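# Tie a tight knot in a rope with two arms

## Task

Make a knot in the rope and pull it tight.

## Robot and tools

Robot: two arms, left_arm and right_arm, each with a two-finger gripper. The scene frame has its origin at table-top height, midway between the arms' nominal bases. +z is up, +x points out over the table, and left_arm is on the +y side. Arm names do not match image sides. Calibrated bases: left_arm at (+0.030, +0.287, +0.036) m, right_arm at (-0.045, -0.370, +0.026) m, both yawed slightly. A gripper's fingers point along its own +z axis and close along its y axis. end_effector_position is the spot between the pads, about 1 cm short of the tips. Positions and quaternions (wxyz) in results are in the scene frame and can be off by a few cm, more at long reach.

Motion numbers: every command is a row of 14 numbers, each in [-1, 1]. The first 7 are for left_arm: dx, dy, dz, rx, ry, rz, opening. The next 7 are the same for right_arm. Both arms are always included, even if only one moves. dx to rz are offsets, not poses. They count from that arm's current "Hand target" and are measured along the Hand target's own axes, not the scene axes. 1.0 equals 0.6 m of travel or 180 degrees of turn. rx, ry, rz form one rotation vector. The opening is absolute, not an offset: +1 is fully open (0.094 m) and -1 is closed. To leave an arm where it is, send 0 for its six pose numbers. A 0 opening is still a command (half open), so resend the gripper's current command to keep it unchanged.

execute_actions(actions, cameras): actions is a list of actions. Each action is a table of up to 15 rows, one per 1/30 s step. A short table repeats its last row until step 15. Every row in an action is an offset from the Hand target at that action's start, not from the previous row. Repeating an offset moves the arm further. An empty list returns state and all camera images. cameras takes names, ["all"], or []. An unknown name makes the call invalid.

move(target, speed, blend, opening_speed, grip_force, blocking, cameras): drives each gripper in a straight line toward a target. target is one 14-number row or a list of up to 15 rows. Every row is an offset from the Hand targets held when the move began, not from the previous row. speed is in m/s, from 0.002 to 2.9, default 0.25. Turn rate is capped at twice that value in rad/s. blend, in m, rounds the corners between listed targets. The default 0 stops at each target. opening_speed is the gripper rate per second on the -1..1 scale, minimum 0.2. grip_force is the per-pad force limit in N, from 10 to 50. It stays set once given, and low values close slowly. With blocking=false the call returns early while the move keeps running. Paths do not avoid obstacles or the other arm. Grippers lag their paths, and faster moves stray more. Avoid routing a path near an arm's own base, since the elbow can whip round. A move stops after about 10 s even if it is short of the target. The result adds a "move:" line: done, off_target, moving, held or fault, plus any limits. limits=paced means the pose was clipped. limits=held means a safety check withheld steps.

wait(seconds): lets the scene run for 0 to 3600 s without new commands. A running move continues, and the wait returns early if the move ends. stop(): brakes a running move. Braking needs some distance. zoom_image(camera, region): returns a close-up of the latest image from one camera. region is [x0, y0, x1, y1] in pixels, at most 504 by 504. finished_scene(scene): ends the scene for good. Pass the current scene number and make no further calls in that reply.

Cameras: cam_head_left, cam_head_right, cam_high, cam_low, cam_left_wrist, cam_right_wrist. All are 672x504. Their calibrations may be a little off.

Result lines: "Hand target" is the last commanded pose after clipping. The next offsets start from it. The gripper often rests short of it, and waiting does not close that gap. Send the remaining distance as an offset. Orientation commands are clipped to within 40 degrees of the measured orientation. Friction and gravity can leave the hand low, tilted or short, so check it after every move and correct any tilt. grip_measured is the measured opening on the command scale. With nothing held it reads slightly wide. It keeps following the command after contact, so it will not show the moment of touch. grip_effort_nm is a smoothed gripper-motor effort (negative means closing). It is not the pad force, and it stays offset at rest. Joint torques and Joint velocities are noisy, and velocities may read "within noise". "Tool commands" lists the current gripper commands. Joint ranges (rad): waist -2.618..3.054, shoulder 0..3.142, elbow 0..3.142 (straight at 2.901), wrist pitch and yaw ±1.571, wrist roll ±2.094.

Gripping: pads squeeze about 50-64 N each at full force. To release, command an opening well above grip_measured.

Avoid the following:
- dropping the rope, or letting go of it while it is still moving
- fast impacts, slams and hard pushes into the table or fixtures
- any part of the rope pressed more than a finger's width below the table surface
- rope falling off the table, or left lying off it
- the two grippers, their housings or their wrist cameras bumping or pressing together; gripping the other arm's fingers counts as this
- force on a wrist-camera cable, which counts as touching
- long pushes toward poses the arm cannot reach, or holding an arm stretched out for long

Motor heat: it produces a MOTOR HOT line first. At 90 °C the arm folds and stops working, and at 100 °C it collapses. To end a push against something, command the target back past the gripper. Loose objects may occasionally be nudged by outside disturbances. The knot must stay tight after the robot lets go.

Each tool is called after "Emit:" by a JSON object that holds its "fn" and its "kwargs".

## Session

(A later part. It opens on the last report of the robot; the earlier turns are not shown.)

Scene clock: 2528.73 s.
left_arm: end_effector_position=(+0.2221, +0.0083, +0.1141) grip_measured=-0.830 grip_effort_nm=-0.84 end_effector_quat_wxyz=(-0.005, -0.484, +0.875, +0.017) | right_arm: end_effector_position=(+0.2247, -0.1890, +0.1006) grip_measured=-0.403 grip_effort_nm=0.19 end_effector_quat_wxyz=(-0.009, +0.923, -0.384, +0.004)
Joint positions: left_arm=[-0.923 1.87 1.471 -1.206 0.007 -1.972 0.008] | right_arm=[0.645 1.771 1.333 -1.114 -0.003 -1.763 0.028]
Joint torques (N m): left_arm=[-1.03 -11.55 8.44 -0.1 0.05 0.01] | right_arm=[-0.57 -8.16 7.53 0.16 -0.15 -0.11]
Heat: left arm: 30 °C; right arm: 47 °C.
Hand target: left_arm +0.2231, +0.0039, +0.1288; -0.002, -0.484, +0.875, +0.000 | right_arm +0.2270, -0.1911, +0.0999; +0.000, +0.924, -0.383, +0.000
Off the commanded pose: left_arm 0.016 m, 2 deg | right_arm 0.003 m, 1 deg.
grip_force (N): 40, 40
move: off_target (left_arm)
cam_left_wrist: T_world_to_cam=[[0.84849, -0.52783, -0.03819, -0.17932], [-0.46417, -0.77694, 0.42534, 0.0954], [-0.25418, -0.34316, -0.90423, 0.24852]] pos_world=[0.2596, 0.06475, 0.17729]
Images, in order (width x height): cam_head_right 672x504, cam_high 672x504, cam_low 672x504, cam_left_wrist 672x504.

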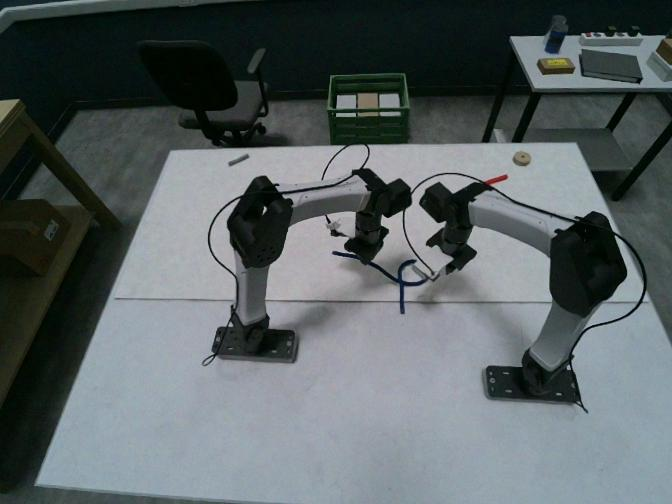

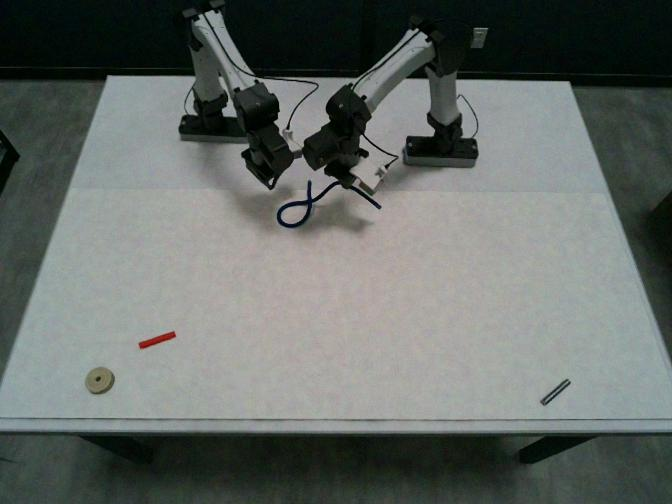

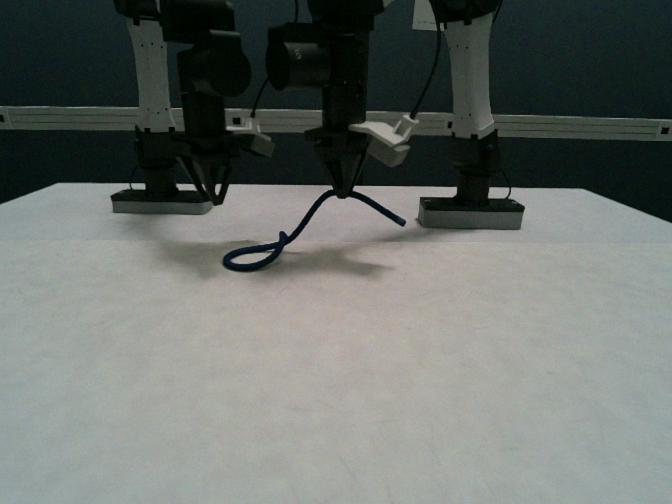

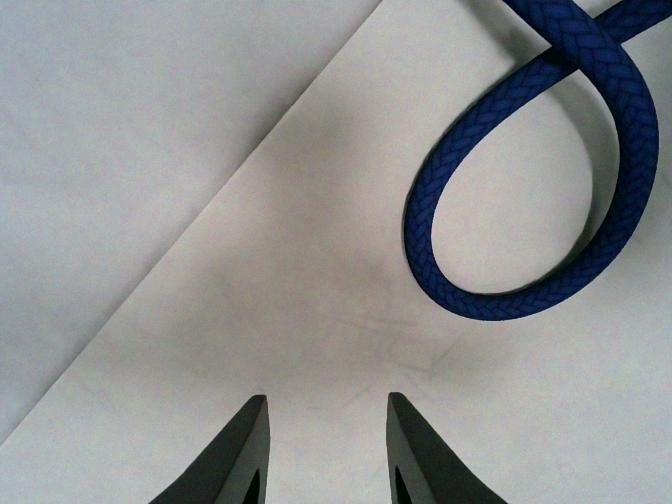

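Emit:
{"fn": "move", "kwargs": {"target": [0, 0, -0.09, 0, 0, 0, -1, 0, 0, 0, 0, 0, 0, -0.4], "speed": 0.08, "cameras": ["cam_low", "cam_high", "cam_left_wrist", "cam_head_right"]}}

Emit:
{"fn": "zoom_image", "kwargs": {"camera": "cam_low", "region": [150, 120, 450, 330]}}

Emit:
{"fn": "zoom_image", "kwargs": {"camera": "cam_high", "region": [230, 140, 400, 250]}}

Scene clock: 2546.63 s.
left_arm: end_effector_position=(+0.2237, +0.0060, +0.1680) grip_measured=-0.830 grip_effort_nm=-0.84 end_effector_quat_wxyz=(-0.005, -0.484, +0.875, +0.017) | right_arm: end_effector_position=(+0.2247, -0.1890, +0.1006) grip_measured=-0.403 grip_effort_nm=0.19 end_effector_quat_wxyz=(-0.009, +0.923, -0.384, +0.004)
Joint positions: left_arm=[-0.923 1.87 1.685 -1.42 0.007 -1.972 0.008] | right_arm=[0.645 1.771 1.333 -1.114 -0.003 -1.763 0.028]
Joint torques (N m): left_arm=[-0.95 -11.63 8.42 -0.04 0.05 0.03] | right_arm=[-0.58 -8.13 7.54 0.16 -0.16 -0.1]
Heat: left arm: 32 °C; right arm: 47 °C.
Hand target: left_arm +0.2232, +0.0040, +0.1829; -0.002, -0.484, +0.875, +0.000 | right_arm +0.2270, -0.1911, +0.0999; +0.000, +0.924, -0.383, +0.000
Off the commanded pose: left_arm 0.015 m, 2 deg | right_arm 0.003 m, 1 deg.
grip_force (N): 40, 40
move: off_target (left_arm)
cam_left_wrist: T_world_to_cam=[[0.84849, -0.52783, -0.03819, -0.17984], [-0.46417, -0.77694, 0.42534, 0.07143], [-0.25418, -0.34316, -0.90423, 0.29687]] pos_world=[0.26121, 0.06245, 0.23119]
Images, in order (width x height): cam_head_right 672x504, cam_high 672x504, cam_low 672x504, cam_left_wrist 672x504.

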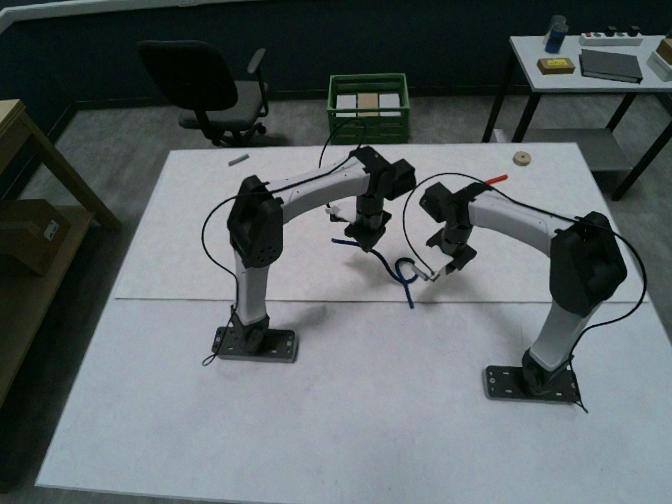

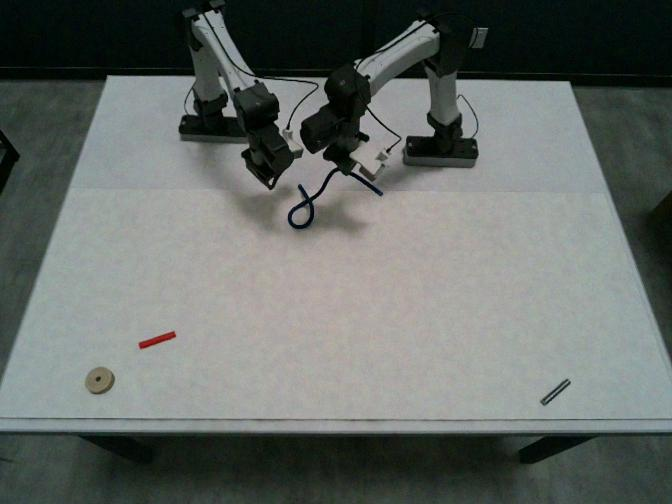

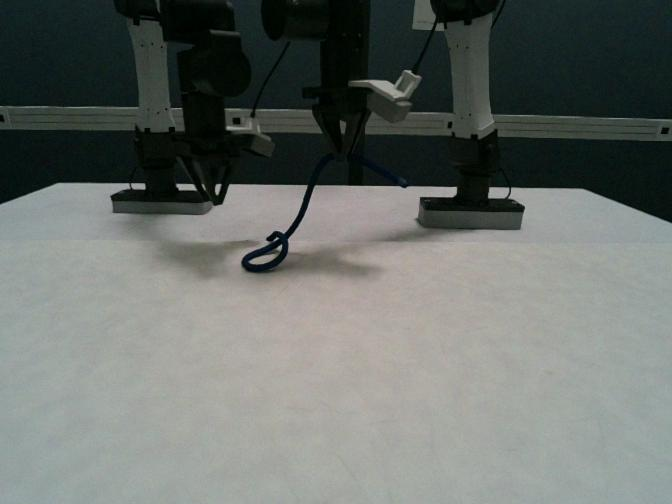

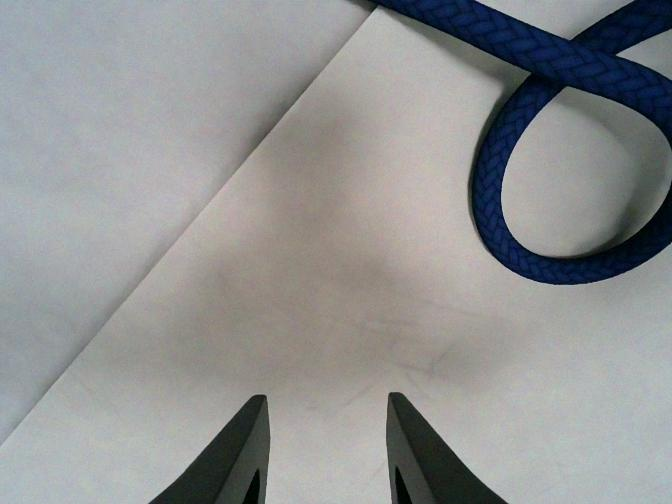

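Scaled by 1.680 from the camera's image (finer frame: 960x720).

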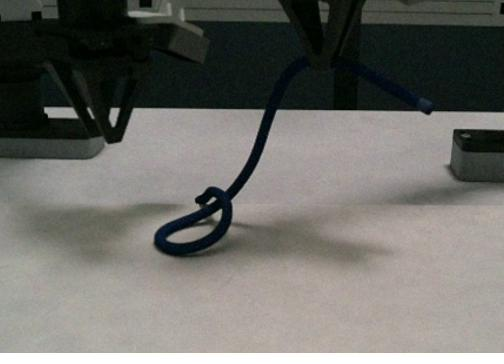

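Scaled by 2.965 from the camera's image (finer frame: 960x720).

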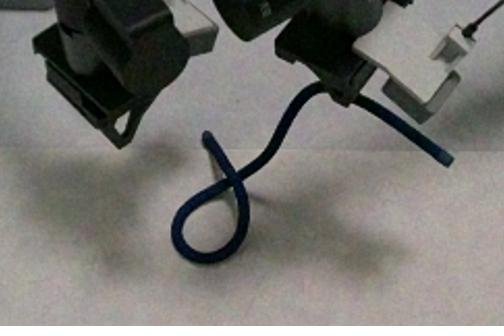

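Emit:
{"fn": "move", "kwargs": {"target": [[0, 0, 0.25, 0, 0, 0, -1, 0, 0, 0, 0, 0, 0, -0.4], [0, 0, 0.275, 0, 0, 0, -1, 0, 0, 0, 0, 0, 0, -0.4], [0, 0, 0.275, 0, 0, 0, -0.3, 0, 0, 0, 0, 0, 0, -0.4], [0, 0, 0.1, 0, 0, 0, -0.3, 0, 0, 0, 0, 0, 0, -0.4]], "speed": [0.12, 0.05, 0.05, 0.12], "opening_speed": 0.8, "cameras": ["cam_high", "cam_left_wrist"]}}

Emit:
{"fn": "zoom_image", "kwargs": {"camera": "cam_high", "region": [230, 140, 400, 250]}}

Scene clock: 2915.97 s.
left_arm: end_effector_position=(+0.2221, +0.0084, +0.1088) grip_measured=-0.302 grip_effort_nm=0.10 end_effector_quat_wxyz=(-0.005, -0.484, +0.875, +0.016) | right_arm: end_effector_position=(+0.2247, -0.1890, +0.1006) grip_measured=-0.403 grip_effort_nm=0.19 end_effector_quat_wxyz=(-0.009, +0.923, -0.384, +0.004)
Joint positions: left_arm=[-0.923 1.871 1.451 -1.183 0.007 -1.972 0.033] | right_arm=[0.645 1.771 1.333 -1.114 -0.003 -1.763 0.028]
Joint torques (N m): left_arm=[-1.02 -11.43 8.24 0.01 0.04 0.02] | right_arm=[-0.57 -8.14 7.54 0.16 -0.16 -0.11]
Heat: left arm: 39 °C; right arm: 47 °C.
Hand target: left_arm +0.2231, +0.0039, +0.1230; -0.001, -0.484, +0.875, +0.000 | right_arm +0.2270, -0.1911, +0.0999; +0.000, +0.924, -0.383, +0.000
Off the commanded pose: left_arm 0.015 m, 2 deg | right_arm 0.003 m, 1 deg.
grip_force (N): 40, 40
move: off_target (left_arm)
cam_left_wrist: T_world_to_cam=[[0.84849, -0.52795, -0.0365, -0.17962], [-0.46467, -0.77624, 0.42608, 0.09772], [-0.25328, -0.34457, -0.90395, 0.24358]] pos_world=[0.25951, 0.06495, 0.17199]

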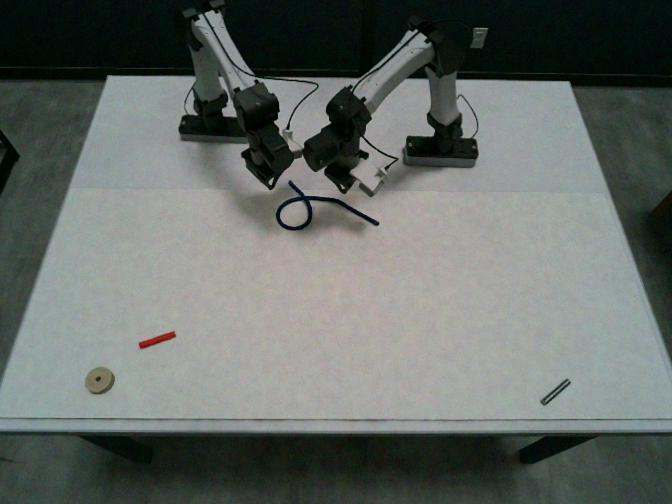

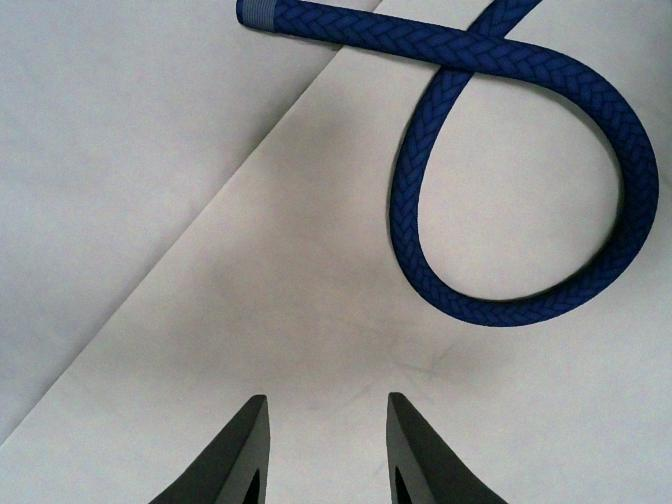

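Scaled by 2.965 from the camera's image (finer frame: 960x720).

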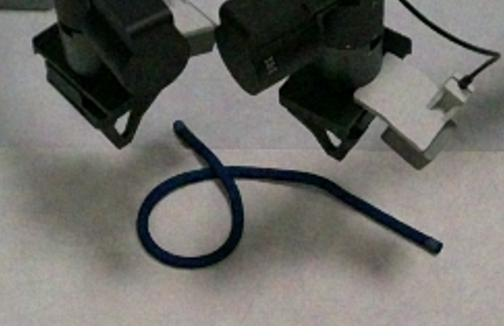

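Emit:
{"fn": "move", "kwargs": {"target": [-0.1413, 0.0883, 0, 0, 0, 0, -0.3, 0.0204, -0.0534, 0.075, 0, 0, -0.0833, -0.3], "speed": 0.15, "cameras": ["cam_left_wrist"]}}

Scene clock: 2974.13 s.
left_arm: end_effector_position=(+0.2197, +0.1042, +0.1190) grip_measured=-0.302 grip_effort_nm=0.11 end_effector_quat_wxyz=(-0.009, -0.485, +0.874, +0.016) | right_arm: end_effector_position=(+0.2484, -0.1793, +0.0578) grip_measured=-0.303 grip_effort_nm=0.19 end_effector_quat_wxyz=(+0.004, +0.965, -0.260, -0.006)
Joint positions: left_arm=[-0.722 1.587 1.161 -1.18 0.007 -1.773 0.033] | right_arm=[0.63 1.936 1.373 -1.022 -0.003 -2.039 0.033]
Joint torques (N m): left_arm=[0.1 -8.79 5.03 0.32 0.05 0.17] | right_arm=[-0.61 -9.4 7.17 0.48 -0.16 -0.12]
Heat: left arm: 41 °C; right arm: 47 °C.
Hand target: left_arm +0.2233, +0.1040, +0.1229; -0.001, -0.484, +0.875, +0.000 | right_arm +0.2582, -0.1771, +0.0550; +0.000, +0.966, -0.260, +0.000
Off the commanded pose: left_arm 0.005 m, 2 deg | right_arm 0.011 m, 1 deg.
grip_force (N): 40, 40
move: off_target (right_arm)
cam_left_wrist: T_world_to_cam=[[0.85016, -0.52499, -0.04012, -0.12677], [-0.4592, -0.77658, 0.43134, 0.16482], [-0.25761, -0.34829, -0.9013, 0.28624]] pos_world=[0.2572, 0.16114, 0.1818]

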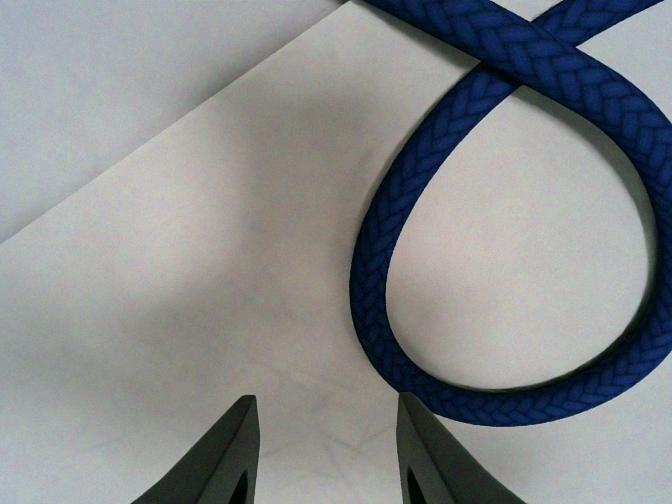

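Emit:
{"fn": "move", "kwargs": {"target": [0, 0, 0, 0, 0, 0, -0.3, 0, -0.007, 0.068, 0, 0, 0, -0.3], "speed": 0.1, "cameras": ["cam_left_wrist"]}}

Scene clock: 2989.87 s.
left_arm: end_effector_position=(+0.2197, +0.1042, +0.1190) grip_measured=-0.302 grip_effort_nm=0.10 end_effector_quat_wxyz=(-0.009, -0.485, +0.874, +0.016) | right_arm: end_effector_position=(+0.2606, -0.1714, +0.0241) grip_measured=-0.303 grip_effort_nm=0.19 end_effector_quat_wxyz=(-0.006, +0.966, -0.260, +0.003)
Joint positions: left_arm=[-0.722 1.587 1.161 -1.18 0.007 -1.773 0.033] | right_arm=[0.63 2.009 1.334 -0.882 -0.003 -2.04 0.033]
Joint torques (N m): left_arm=[0.16 -8.88 5.08 0.31 0.04 0.2] | right_arm=[-0.16 -9.98 4.51 0.56 -0.15 -0.04]
Heat: left arm: 41 °C; right arm: 46 °C.
Hand target: left_arm +0.2232, +0.1040, +0.1229; -0.002, -0.484, +0.875, +0.000 | right_arm +0.2604, -0.1734, +0.0141; +0.000, +0.966, -0.260, +0.000
Off the commanded pose: left_arm 0.005 m, 2 deg | right_arm 0.010 m, 1 deg.
grip_force (N): 40, 40
move: done
cam_left_wrist: T_world_to_cam=[[0.84976, -0.52564, -0.04015, -0.1267], [-0.45978, -0.77624, 0.43135, 0.16488], [-0.2579, -0.34808, -0.90129, 0.28627]] pos_world=[0.2573, 0.16104, 0.1818]

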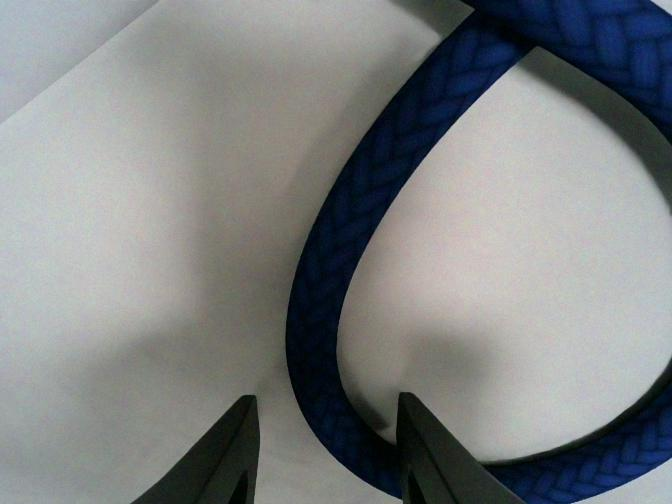

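Emit:
{"fn": "move", "kwargs": {"target": [[0, 0, 0, 0, 0, 0, -0.3, -0.016, 0.003, 0.0, 0, 0, 0, -0.3], [0, 0, 0, 0, 0, 0, -0.3, -0.016, 0.003, 0.015, 0, 0, 0, -0.3], [0, 0, 0, 0, 0, 0, -0.3, -0.016, 0.003, 0.015, 0, 0, 0, -1]], "speed": 0.05, "opening_speed": 0.6, "cameras": ["cam_left_wrist"]}}

Scene clock: 3003.87 s.
left_arm: end_effector_position=(+0.2197, +0.1042, +0.1190) grip_measured=-0.302 grip_effort_nm=0.11 end_effector_quat_wxyz=(-0.009, -0.485, +0.874, +0.016) | right_arm: end_effector_position=(+0.2574, -0.1703, +0.0161) grip_measured=-0.803 grip_effort_nm=-0.78 end_effector_quat_wxyz=(-0.009, +0.965, -0.261, +0.006)
Joint positions: left_arm=[-0.722 1.587 1.161 -1.18 0.007 -1.773 0.033] | right_arm=[0.638 2.009 1.299 -0.839 -0.002 -2.03 0.009]
Joint torques (N m): left_arm=[0.12 -8.94 5.01 0.29 0.02 0.18] | right_arm=[0.96 -10.26 3.55 0.56 -0.16 0.09]
Heat: left arm: 41 °C; right arm: 44 °C.
Hand target: left_arm +0.2232, +0.1040, +0.1229; -0.002, -0.484, +0.875, +0.000 | right_arm +0.2512, -0.1702, +0.0051; +0.000, +0.966, -0.260, +0.000
Off the commanded pose: left_arm 0.005 m, 2 deg | right_arm 0.013 m, 1 deg.
grip_force (N): 40, 40
move: off_target (right_arm); target 3's new opening was sent with right_arm's hand 0.012 m and 1 deg from that target
cam_left_wrist: T_world_to_cam=[[0.84976, -0.52564, -0.04015, -0.1267], [-0.45978, -0.77624, 0.43135, 0.16488], [-0.2579, -0.34808, -0.90129, 0.28627]] pos_world=[0.2573, 0.16104, 0.1818]

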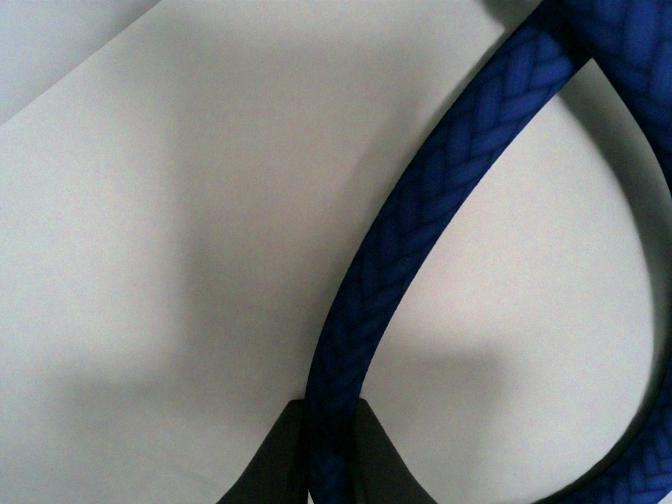

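Emit:
{"fn": "move", "kwargs": {"target": [[0, 0, 0, 0, 0, 0, -0.3, 0, 0, -0.1, 0, 0, 0, -1], [0, 0, 0, 0, 0, 0, -0.3, -0.042, 0.0528, -0.108, 0, 0, 0.25, -1], [0, 0, 0, 0, 0, 0, -0.3, -0.1255, 0.0683, -0.108, 0, 0, 0.4167, -1], [0, 0, 0, 0, 0, 0, -0.3, -0.1823, 0.0433, -0.1, 0, 0, 0.5556, -1], [0, 0, 0, 0, 0, 0, -0.3, -0.213, 0.0033, -0.075, 0, 0, 0.6556, -1]], "speed": 0.17, "blend": [0.01, 0.02, 0.02, 0.02, 0], "cameras": ["cam_high", "cam_left_wrist", "cam_low", "cam_head_left"]}}

Emit:
{"fn": "zoom_image", "kwargs": {"camera": "cam_high", "region": [230, 140, 400, 250]}}

Scene clock: 3041.70 s.
left_arm: end_effector_position=(+0.2197, +0.1042, +0.1190) grip_measured=-0.302 grip_effort_nm=0.11 end_effector_quat_wxyz=(-0.009, -0.485, +0.874, +0.016) | right_arm: end_effector_position=(+0.1351, -0.1179, +0.0512) grip_measured=-0.805 grip_effort_nm=-0.81 end_effector_quat_wxyz=(-0.009, -0.275, +0.961, -0.006)
Joint positions: left_arm=[-0.722 1.587 1.161 -1.18 0.007 -1.773 0.033] | right_arm=[1.005 1.808 1.175 -0.959 -0.002 0.393 0.009]
Joint torques (N m): left_arm=[0.17 -8.91 5.04 0.3 0.04 0.18] | right_arm=[0.75 -8.24 7.13 0.6 -0.08 0.11]
Heat: left arm: 40 °C; right arm: 42 °C.
Hand target: left_arm +0.2232, +0.1040, +0.1229; -0.002, -0.484, +0.875, +0.000 | right_arm +0.1396, -0.1078, +0.0501; +0.000, -0.275, +0.962, +0.000
Off the commanded pose: left_arm 0.005 m, 2 deg | right_arm 0.011 m, 1 deg.
grip_force (N): 40, 40
move: off_target (right_arm)
cam_left_wrist: T_world_to_cam=[[0.84976, -0.52564, -0.04015, -0.1267], [-0.45978, -0.77624, 0.43135, 0.16488], [-0.2579, -0.34808, -0.90129, 0.28627]] pos_world=[0.2573, 0.16104, 0.1818]
Images, in order (width x height): cam_head_left 672x504, cam_high 672x504, cam_low 672x504, cam_left_wrist 672x504.

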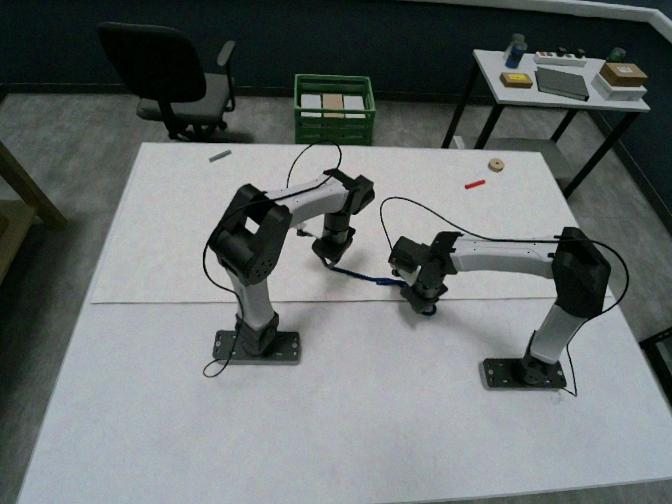

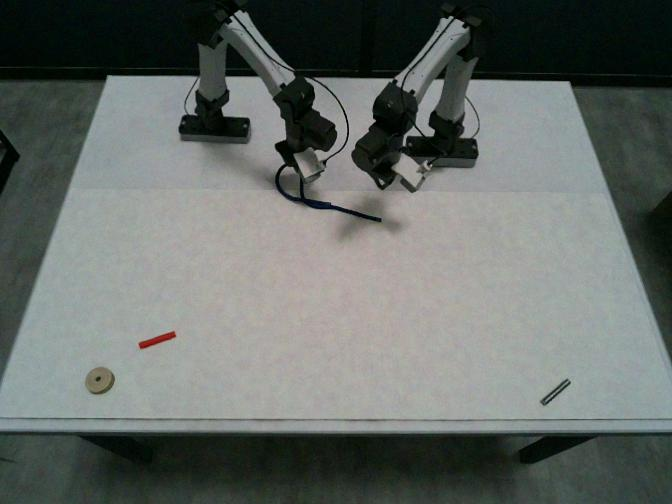

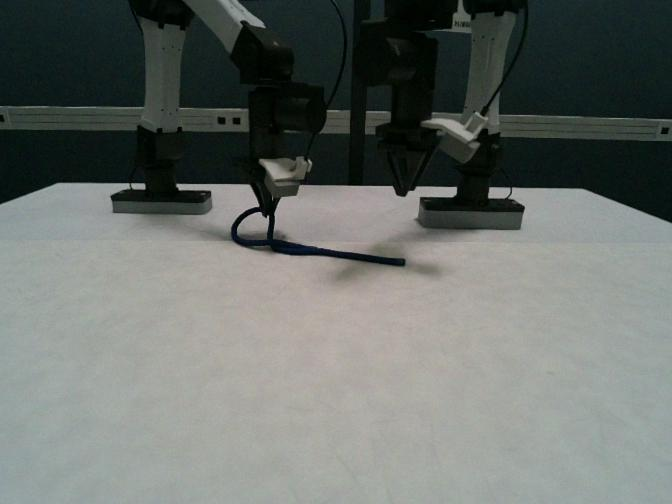

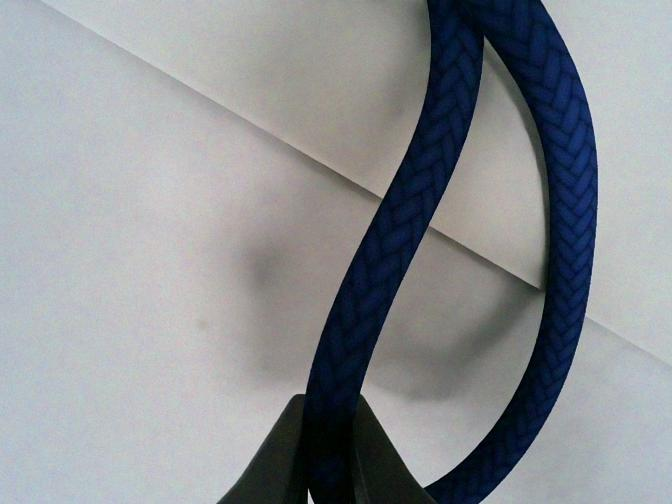

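Scaled by 2.965 from the camera's image (finer frame: 960x720).

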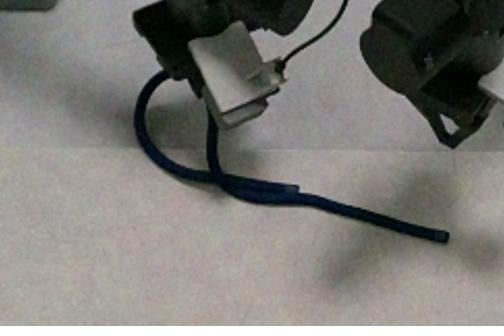

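Emit:
{"fn": "move", "kwargs": {"target": [[0, 0, 0, 0, 0, 0, -0.3, -0.0033, 0.05, -0.03, 0, 0, -0.1, -1], [0, 0, 0, 0, 0, 0, -0.3, 0.01, 0.11, -0.03, 0, 0, -0.2389, -1], [0, 0, 0, 0, 0, 0, -0.3, 0.068, 0.167, -0.03, 0, 0, -0.4056, -1], [0, 0, 0, 0, 0, 0, -0.3, 0.131, 0.175, -0.02, 0, 0, -0.6556, -1]], "speed": 0.17, "blend": [0.02, 0.02, 0.02, 0], "cameras": ["cam_high", "cam_left_wrist"]}}

Emit:
{"fn": "zoom_image", "kwargs": {"camera": "cam_high", "region": [230, 140, 400, 250]}}

Scene clock: 3207.33 s.
left_arm: end_effector_position=(+0.2197, +0.1042, +0.1190) grip_measured=-0.302 grip_effort_nm=0.11 end_effector_quat_wxyz=(-0.009, -0.485, +0.874, +0.016) | right_arm: end_effector_position=(+0.0189, -0.0630, +0.0583) grip_measured=-0.805 grip_effort_nm=-0.81 end_effector_quat_wxyz=(+0.015, +0.963, -0.268, +0.000)
Joint positions: left_arm=[-0.722 1.587 1.161 -1.18 0.007 -1.773 0.033] | right_arm=[1.42 1.82 1.22 -1 -0.002 -1.233 0.009]
Joint torques (N m): left_arm=[0.09 -8.88 5.05 0.29 0.02 0.18] | right_arm=[0.72 -12.49 4.37 0.54 -0.16 -0.12]
Heat: left arm: 39 °C; right arm: 44 °C.
Hand target: left_arm +0.2232, +0.1040, +0.1229; -0.002, -0.484, +0.875, +0.000 | right_arm +0.0175, -0.0601, +0.0622; +0.000, +0.966, -0.260, +0.000
Off the commanded pose: left_arm 0.005 m, 2 deg | right_arm 0.005 m, 2 deg.
grip_force (N): 40, 40
move: done
cam_left_wrist: T_world_to_cam=[[0.84976, -0.52564, -0.04015, -0.1267], [-0.45978, -0.77624, 0.43135, 0.16488], [-0.2579, -0.34808, -0.90129, 0.28627]] pos_world=[0.2573, 0.16104, 0.1818]

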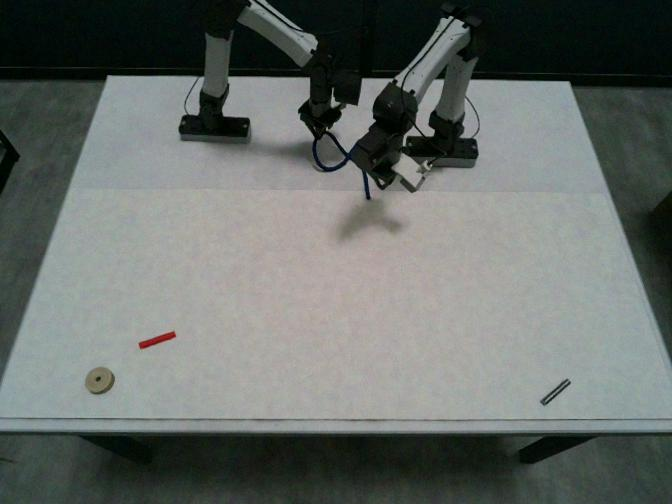

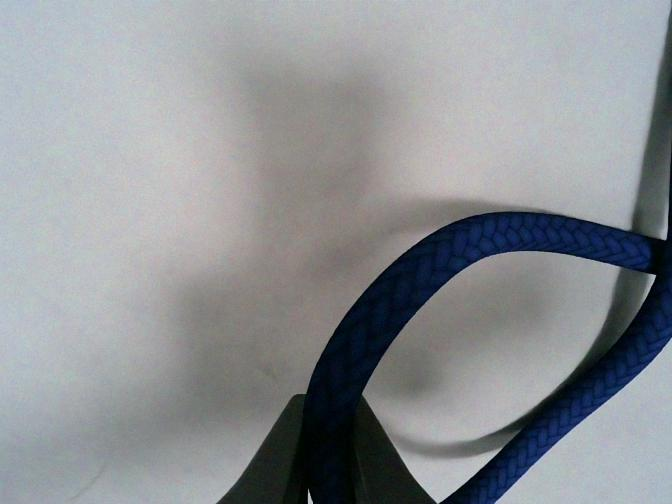

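Scaled by 2.965 from the camera's image (finer frame: 960x720).

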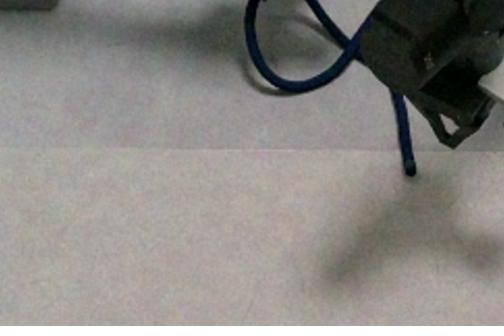

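Emit:
{"fn": "move", "kwargs": {"target": [0, 0, 0, 0, 0, 0, -0.3, 0.384, -0.01, -0.005, 0, 0, 0, -1], "speed": 0.15, "cameras": ["cam_high", "cam_head_right"]}}

Emit:
{"fn": "zoom_image", "kwargs": {"camera": "cam_high", "region": [230, 140, 400, 250]}}

Scene clock: 3224.73 s.
left_arm: end_effector_position=(+0.2197, +0.1042, +0.1190) grip_measured=-0.302 grip_effort_nm=0.11 end_effector_quat_wxyz=(-0.009, -0.485, +0.874, +0.016) | right_arm: end_effector_position=(+0.2160, -0.1702, +0.0662) grip_measured=-0.805 grip_effort_nm=-0.81 end_effector_quat_wxyz=(-0.004, +0.966, -0.260, +0.004)
Joint positions: left_arm=[-0.722 1.587 1.161 -1.18 0.007 -1.773 0.033] | right_arm=[0.71 1.826 1.262 -0.995 0.001 -1.96 0.009]
Joint torques (N m): left_arm=[0.08 -8.84 5.04 0.3 0.05 0.17] | right_arm=[-0.61 -8.53 7.3 0.22 -0.2 -0.11]
Heat: left arm: 39 °C; right arm: 42 °C.
Hand target: left_arm +0.2232, +0.1040, +0.1229; -0.002, -0.484, +0.875, +0.000 | right_arm +0.2197, -0.1705, +0.0651; +0.000, +0.966, -0.260, +0.000
Off the commanded pose: left_arm 0.005 m, 2 deg | right_arm 0.004 m, 1 deg.
grip_force (N): 40, 40
move: done
Images, in order (width x height): cam_head_right 672x504, cam_high 672x504.

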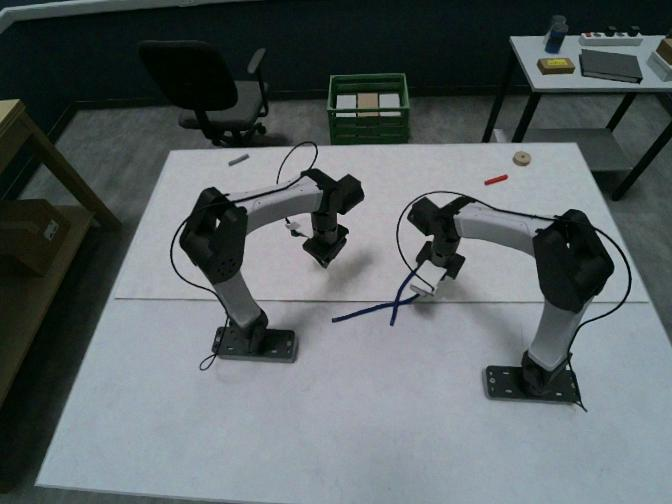

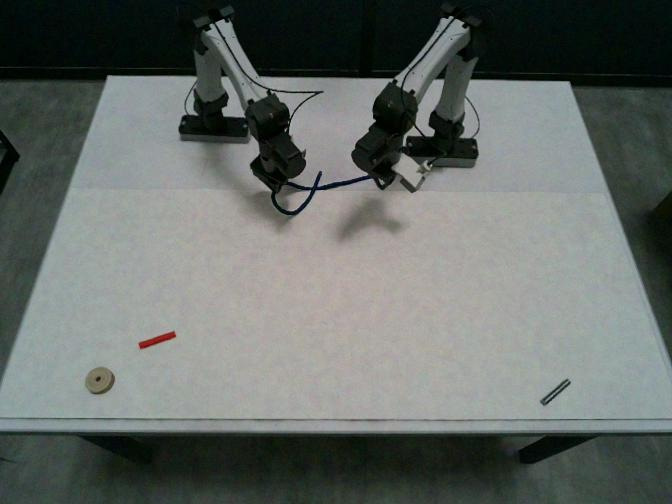

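Scaled by 2.965 from the camera's image (finer frame: 960x720).

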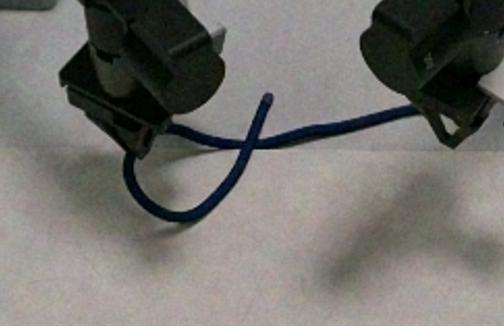

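Emit:
{"fn": "move", "kwargs": {"target": [[0, 0, 0, 0, 0, 0, -0.3, 0, 0, 0.08, 0, 0, 0, -1], [0, 0, 0, 0, 0, 0, -0.3, 0, 0, 0.08, 0, 0, 0, -0.3], [0, 0, 0, 0, 0, 0, -0.3, 0, 0, -0.06, 0, 0, 0, -0.3], [0, 0, 0, 0, 0, 0, -0.3, 0.1, 0.2, -0.08, 0, 0, 0, -0.3]], "speed": [0.1, 0.1, 0.1, 0.2], "opening_speed": 0.8, "cameras": ["cam_high", "cam_head_right"]}}

Emit:
{"fn": "zoom_image", "kwargs": {"camera": "cam_high", "region": [230, 140, 400, 250]}}

Scene clock: 3247.50 s.
left_arm: end_effector_position=(+0.2197, +0.1042, +0.1190) grip_measured=-0.302 grip_effort_nm=0.11 end_effector_quat_wxyz=(-0.009, -0.485, +0.874, +0.016) | right_arm: end_effector_position=(+0.2181, -0.2975, +0.1117) grip_measured=-0.303 grip_effort_nm=0.19 end_effector_quat_wxyz=(+0.035, +0.938, -0.342, +0.035)
Joint positions: left_arm=[-0.722 1.587 1.161 -1.18 0.007 -1.773 0.033] | right_arm=[0.388 1.576 1.159 -1.144 0.099 -2.109 0.033]
Joint torques (N m): left_arm=[0.13 -8.87 5.11 0.32 0.04 0.18] | right_arm=[-0.61 -9.51 4.72 0.11 -0.03 -0.11]
Heat: left arm: 39 °C; right arm: 42 °C.
Hand target: left_arm +0.2232, +0.1040, +0.1229; -0.002, -0.484, +0.875, +0.000 | right_arm +0.2115, -0.3045, +0.1132; +0.000, +0.966, -0.260, +0.000
Off the commanded pose: left_arm 0.005 m, 2 deg | right_arm 0.010 m, 12 deg.
joint sent to its limit (right arm) — joint 6 (wrist roll), lower limit. The joint targets are off in orientation, not in position.
grip_force (N): 40, 40
move: off_target (right_arm)
Images, in order (width x height): cam_head_right 672x504, cam_high 672x504.

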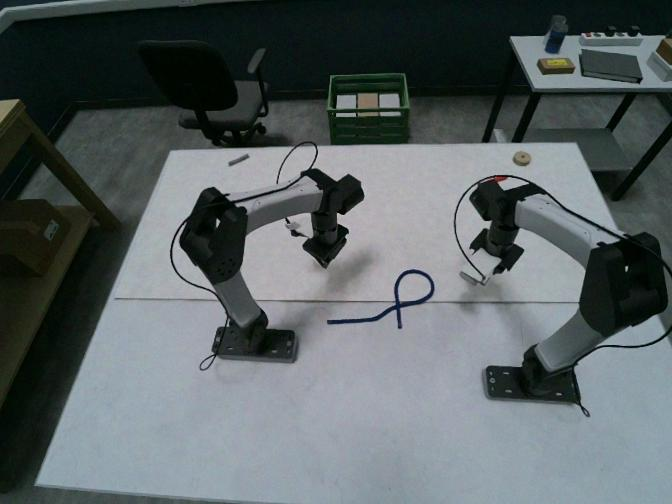

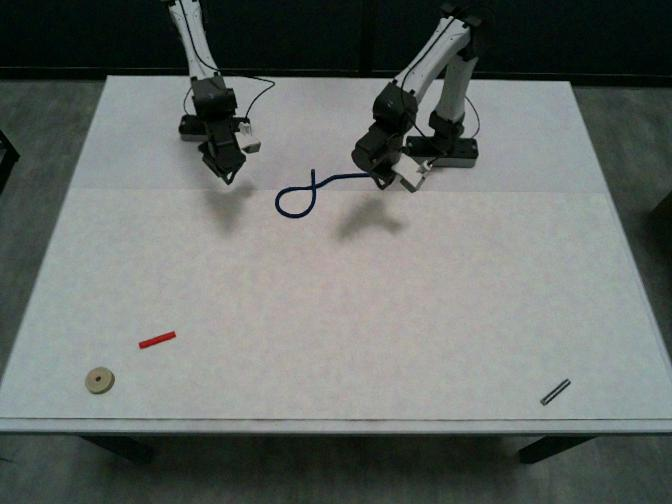

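Scaled by 2.965 from the camera's image (finer frame: 960x720).

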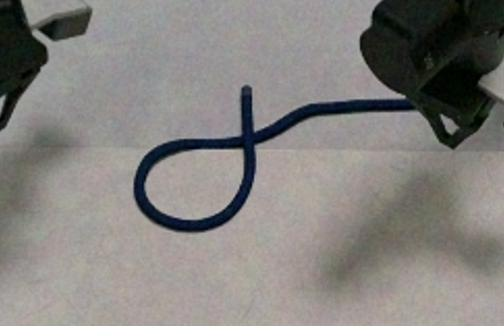

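Emit:
{"fn": "move", "kwargs": {"target": [0.3256, -0.0734, 0.055, 0, 0, 0.0556, 0.1, 0, 0, 0, 0, 0, 0.2778, -0.3], "speed": 0.2, "cameras": ["cam_right_wrist", "cam_high"]}}

Scene clock: 3279.63 s.
left_arm: end_effector_position=(+0.1567, -0.0819, +0.0884) grip_measured=+0.098 grip_effort_nm=0.11 end_effector_quat_wxyz=(-0.004, -0.403, +0.915, -0.002) | right_arm: end_effector_position=(+0.2171, -0.3030, +0.1108) grip_measured=-0.303 grip_effort_nm=0.19 end_effector_quat_wxyz=(+0.003, +0.771, -0.637, +0.005)
Joint positions: left_arm=[-1.197 2.048 1.617 -1.136 0.007 -2.066 0.052] | right_arm=[0.314 1.576 1.159 -1.152 0.012 -1.501 0.033]
Joint torques (N m): left_arm=[-0.76 -9.43 8.49 0.03 0.04 -0.01] | right_arm=[-0.59 -9.96 4.63 0.26 -0.31 0.11]
Heat: left arm: 39 °C; right arm: 42 °C.
Hand target: left_arm +0.1567, -0.0850, +0.0902; -0.002, -0.406, +0.914, +0.000 | right_arm +0.2115, -0.3044, +0.1132; -0.001, +0.765, -0.644, +0.000
Off the commanded pose: left_arm 0.004 m, 0 deg | right_arm 0.006 m, 1 deg.
grip_force (N): 40, 40
move: done
cam_right_wrist: T_world_to_cam=[[0.97972, 0.19973, 0.01582, -0.15742], [0.1755, -0.89364, 0.41305, -0.31401], [0.09664, -0.40189, -0.91057, 0.04824]] pos_world=[0.20467, -0.22978, 0.17612]
Images, in order (width x height): cam_high 672x504, cam_right_wrist 672x504.

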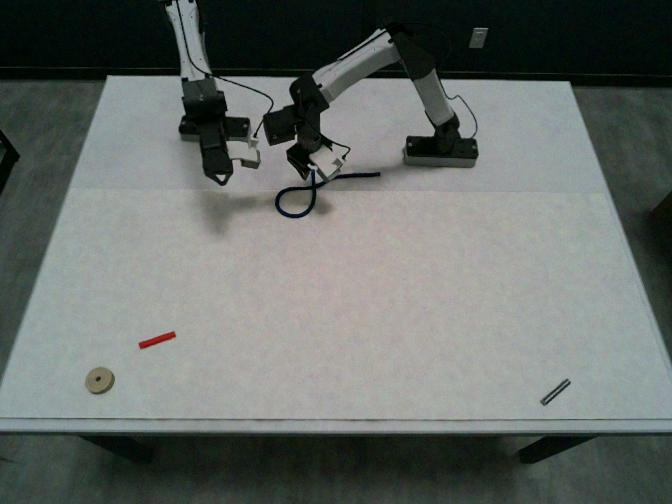

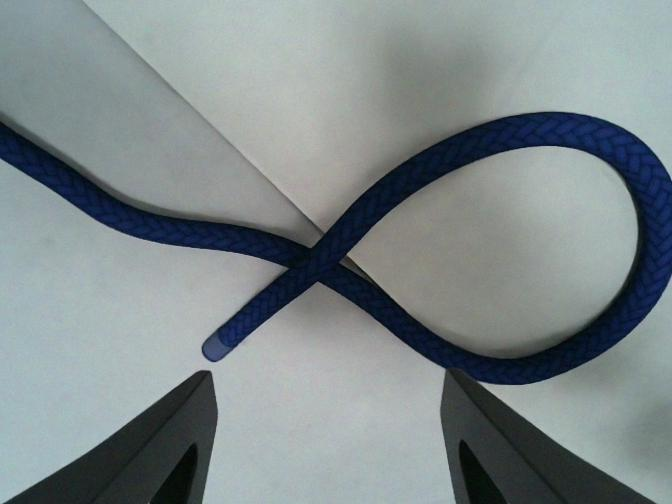

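Emit:
{"fn": "move", "kwargs": {"target": [0.007, 0.0103, 0.05, 0, 0, 0.2667, -0.3, 0, 0, 0, 0, 0, 0, -0.3], "speed": 0.15, "cameras": ["cam_right_wrist"]}}

Scene clock: 3679.17 s.
left_arm: end_effector_position=(+0.1506, -0.0820, +0.0666) grip_measured=-0.298 grip_effort_nm=-0.10 end_effector_quat_wxyz=(-0.003, -0.007, +1.000, -0.001) | right_arm: end_effector_position=(+0.2171, -0.3030, +0.1108) grip_measured=-0.303 grip_effort_nm=0.19 end_effector_quat_wxyz=(+0.003, +0.770, -0.637, +0.005)
Joint positions: left_arm=[-1.212 2.064 1.552 -1.059 0.007 -1.264 0.033] | right_arm=[0.314 1.576 1.159 -1.152 0.012 -1.5 0.033]
Joint torques (N m): left_arm=[-0.96 -9.61 5.01 0.4 0.04 0.2] | right_arm=[-0.61 -9.96 4.64 0.27 -0.32 0.1]
Heat: left arm: 41 °C; right arm: 41 °C.
Hand target: left_arm +0.1492, -0.0840, +0.0603; -0.001, +0.001, +1.000, -0.001 | right_arm +0.2116, -0.3045, +0.1132; +0.000, +0.765, -0.644, +0.000
Off the commanded pose: left_arm 0.007 m, 1 deg | right_arm 0.006 m, 1 deg.
grip_force (N): 40, 40
move: done
cam_right_wrist: T_world_to_cam=[[0.97995, 0.19861, 0.01579, -0.15781], [0.1745, -0.89384, 0.41304, -0.31387], [0.09615, -0.402, -0.91058, 0.04831]] pos_world=[0.20477, -0.22978, 0.17612]

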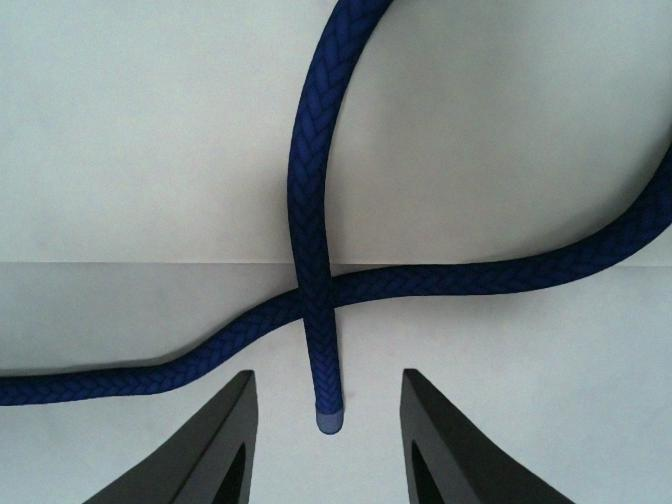

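Emit:
{"fn": "move", "kwargs": {"target": [[0.0027, 0.0117, 0.055, 0, 0, 0, -0.3, 0, 0, 0, 0, 0, 0, -0.3], [0.0027, 0.0117, 0.055, 0, 0, 0, -1, 0, 0, 0, 0, 0, 0, -0.3]], "speed": 0.06, "opening_speed": 0.5, "cameras": ["cam_right_wrist", "cam_high"]}}

Emit:
{"fn": "zoom_image", "kwargs": {"camera": "cam_high", "region": [230, 140, 400, 250]}}

Scene clock: 3701.27 s.
left_arm: end_effector_position=(+0.1486, -0.0759, +0.0334) grip_measured=-0.993 grip_effort_nm=-0.30 end_effector_quat_wxyz=(-0.003, -0.006, +1.000, -0.001) | right_arm: end_effector_position=(+0.2171, -0.3030, +0.1108) grip_measured=-0.303 grip_effort_nm=0.19 end_effector_quat_wxyz=(+0.003, +0.770, -0.637, +0.005)
Joint positions: left_arm=[-1.212 2.082 1.441 -0.929 0.007 -1.262 0] | right_arm=[0.314 1.576 1.159 -1.152 0.012 -1.5 0.033]
Joint torques (N m): left_arm=[-0.79 -9.54 4.92 0.41 0.04 0.19] | right_arm=[-0.59 -9.96 4.63 0.26 -0.32 0.09]
Heat: left arm: 42 °C; right arm: 41 °C.
Hand target: left_arm +0.1475, -0.0770, +0.0272; -0.001, +0.001, +1.000, +0.000 | right_arm +0.2116, -0.3045, +0.1132; +0.000, +0.765, -0.644, +0.000
Off the commanded pose: left_arm 0.006 m, 1 deg | right_arm 0.006 m, 1 deg.
grip_force (N): 40, 40
move: done
cam_right_wrist: T_world_to_cam=[[0.97995, 0.19861, 0.01579, -0.15781], [0.1745, -0.89384, 0.41304, -0.31387], [0.09615, -0.402, -0.91058, 0.04831]] pos_world=[0.20477, -0.22978, 0.17612]
Images, in order (width x height): cam_high 672x504, cam_right_wrist 672x504.

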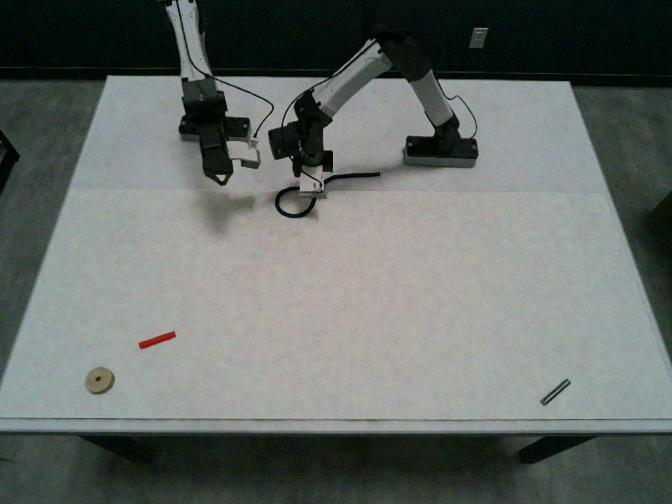

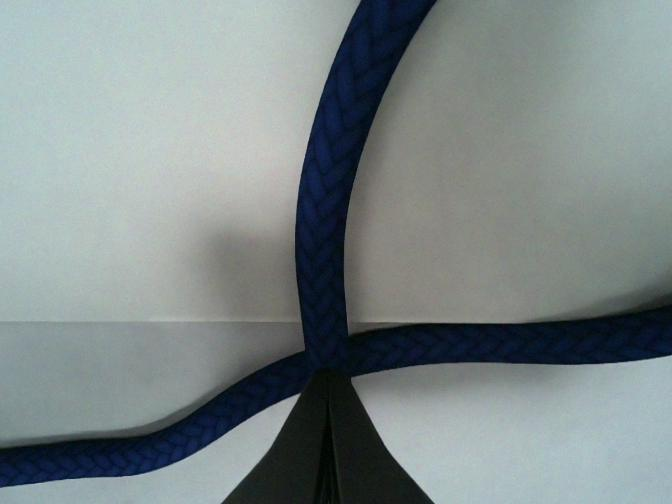

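Scaled by 2.965 from the camera's image (finer frame: 960x720).

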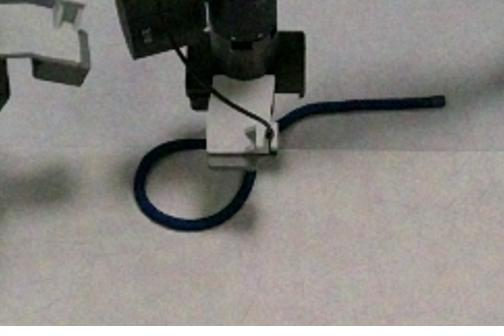

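Emit:
{"fn": "move", "kwargs": {"target": [-0.012, 0, 0.033, 0, 0, 0, -1, 0, 0, 0, 0, 0, 0, -0.3], "speed": 0.04, "cameras": ["cam_right_wrist"]}}

Scene clock: 3710.03 s.
left_arm: end_effector_position=(+0.1566, -0.0834, +0.0210) grip_measured=-0.994 grip_effort_nm=-0.34 end_effector_quat_wxyz=(+0.004, -0.003, +1.000, -0.017) | right_arm: end_effector_position=(+0.2171, -0.3030, +0.1108) grip_measured=-0.303 grip_effort_nm=0.19 end_effector_quat_wxyz=(+0.003, +0.770, -0.637, +0.005)
Joint positions: left_arm=[-1.2 2.106 1.424 -0.855 0.004 -1.243 0] | right_arm=[0.314 1.576 1.159 -1.152 0.012 -1.5 0.033]
Joint torques (N m): left_arm=[-0.35 -8.31 4.12 0.36 0.1 0.18] | right_arm=[-0.61 -9.99 4.64 0.26 -0.32 0.09]
Heat: left arm: 41 °C; right arm: 41 °C.
Hand target: left_arm +0.1546, -0.0771, +0.0074; -0.002, +0.001, +1.000, +0.000 | right_arm +0.2116, -0.3045, +0.1132; +0.000, +0.765, -0.644, +0.000
Off the commanded pose: left_arm 0.015 m, 2 deg | right_arm 0.006 m, 1 deg.
grip_force (N): 40, 40
move: off_target (left_arm)
cam_right_wrist: T_world_to_cam=[[0.97995, 0.19861, 0.01579, -0.15781], [0.1745, -0.89384, 0.41304, -0.31387], [0.09615, -0.402, -0.91058, 0.04831]] pos_world=[0.20477, -0.22978, 0.17612]

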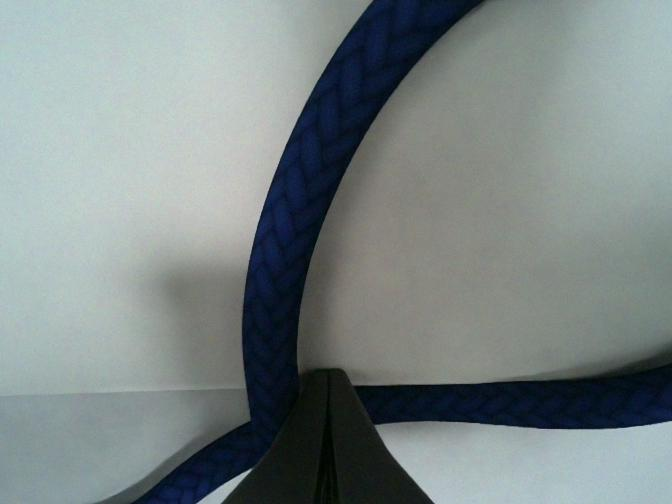

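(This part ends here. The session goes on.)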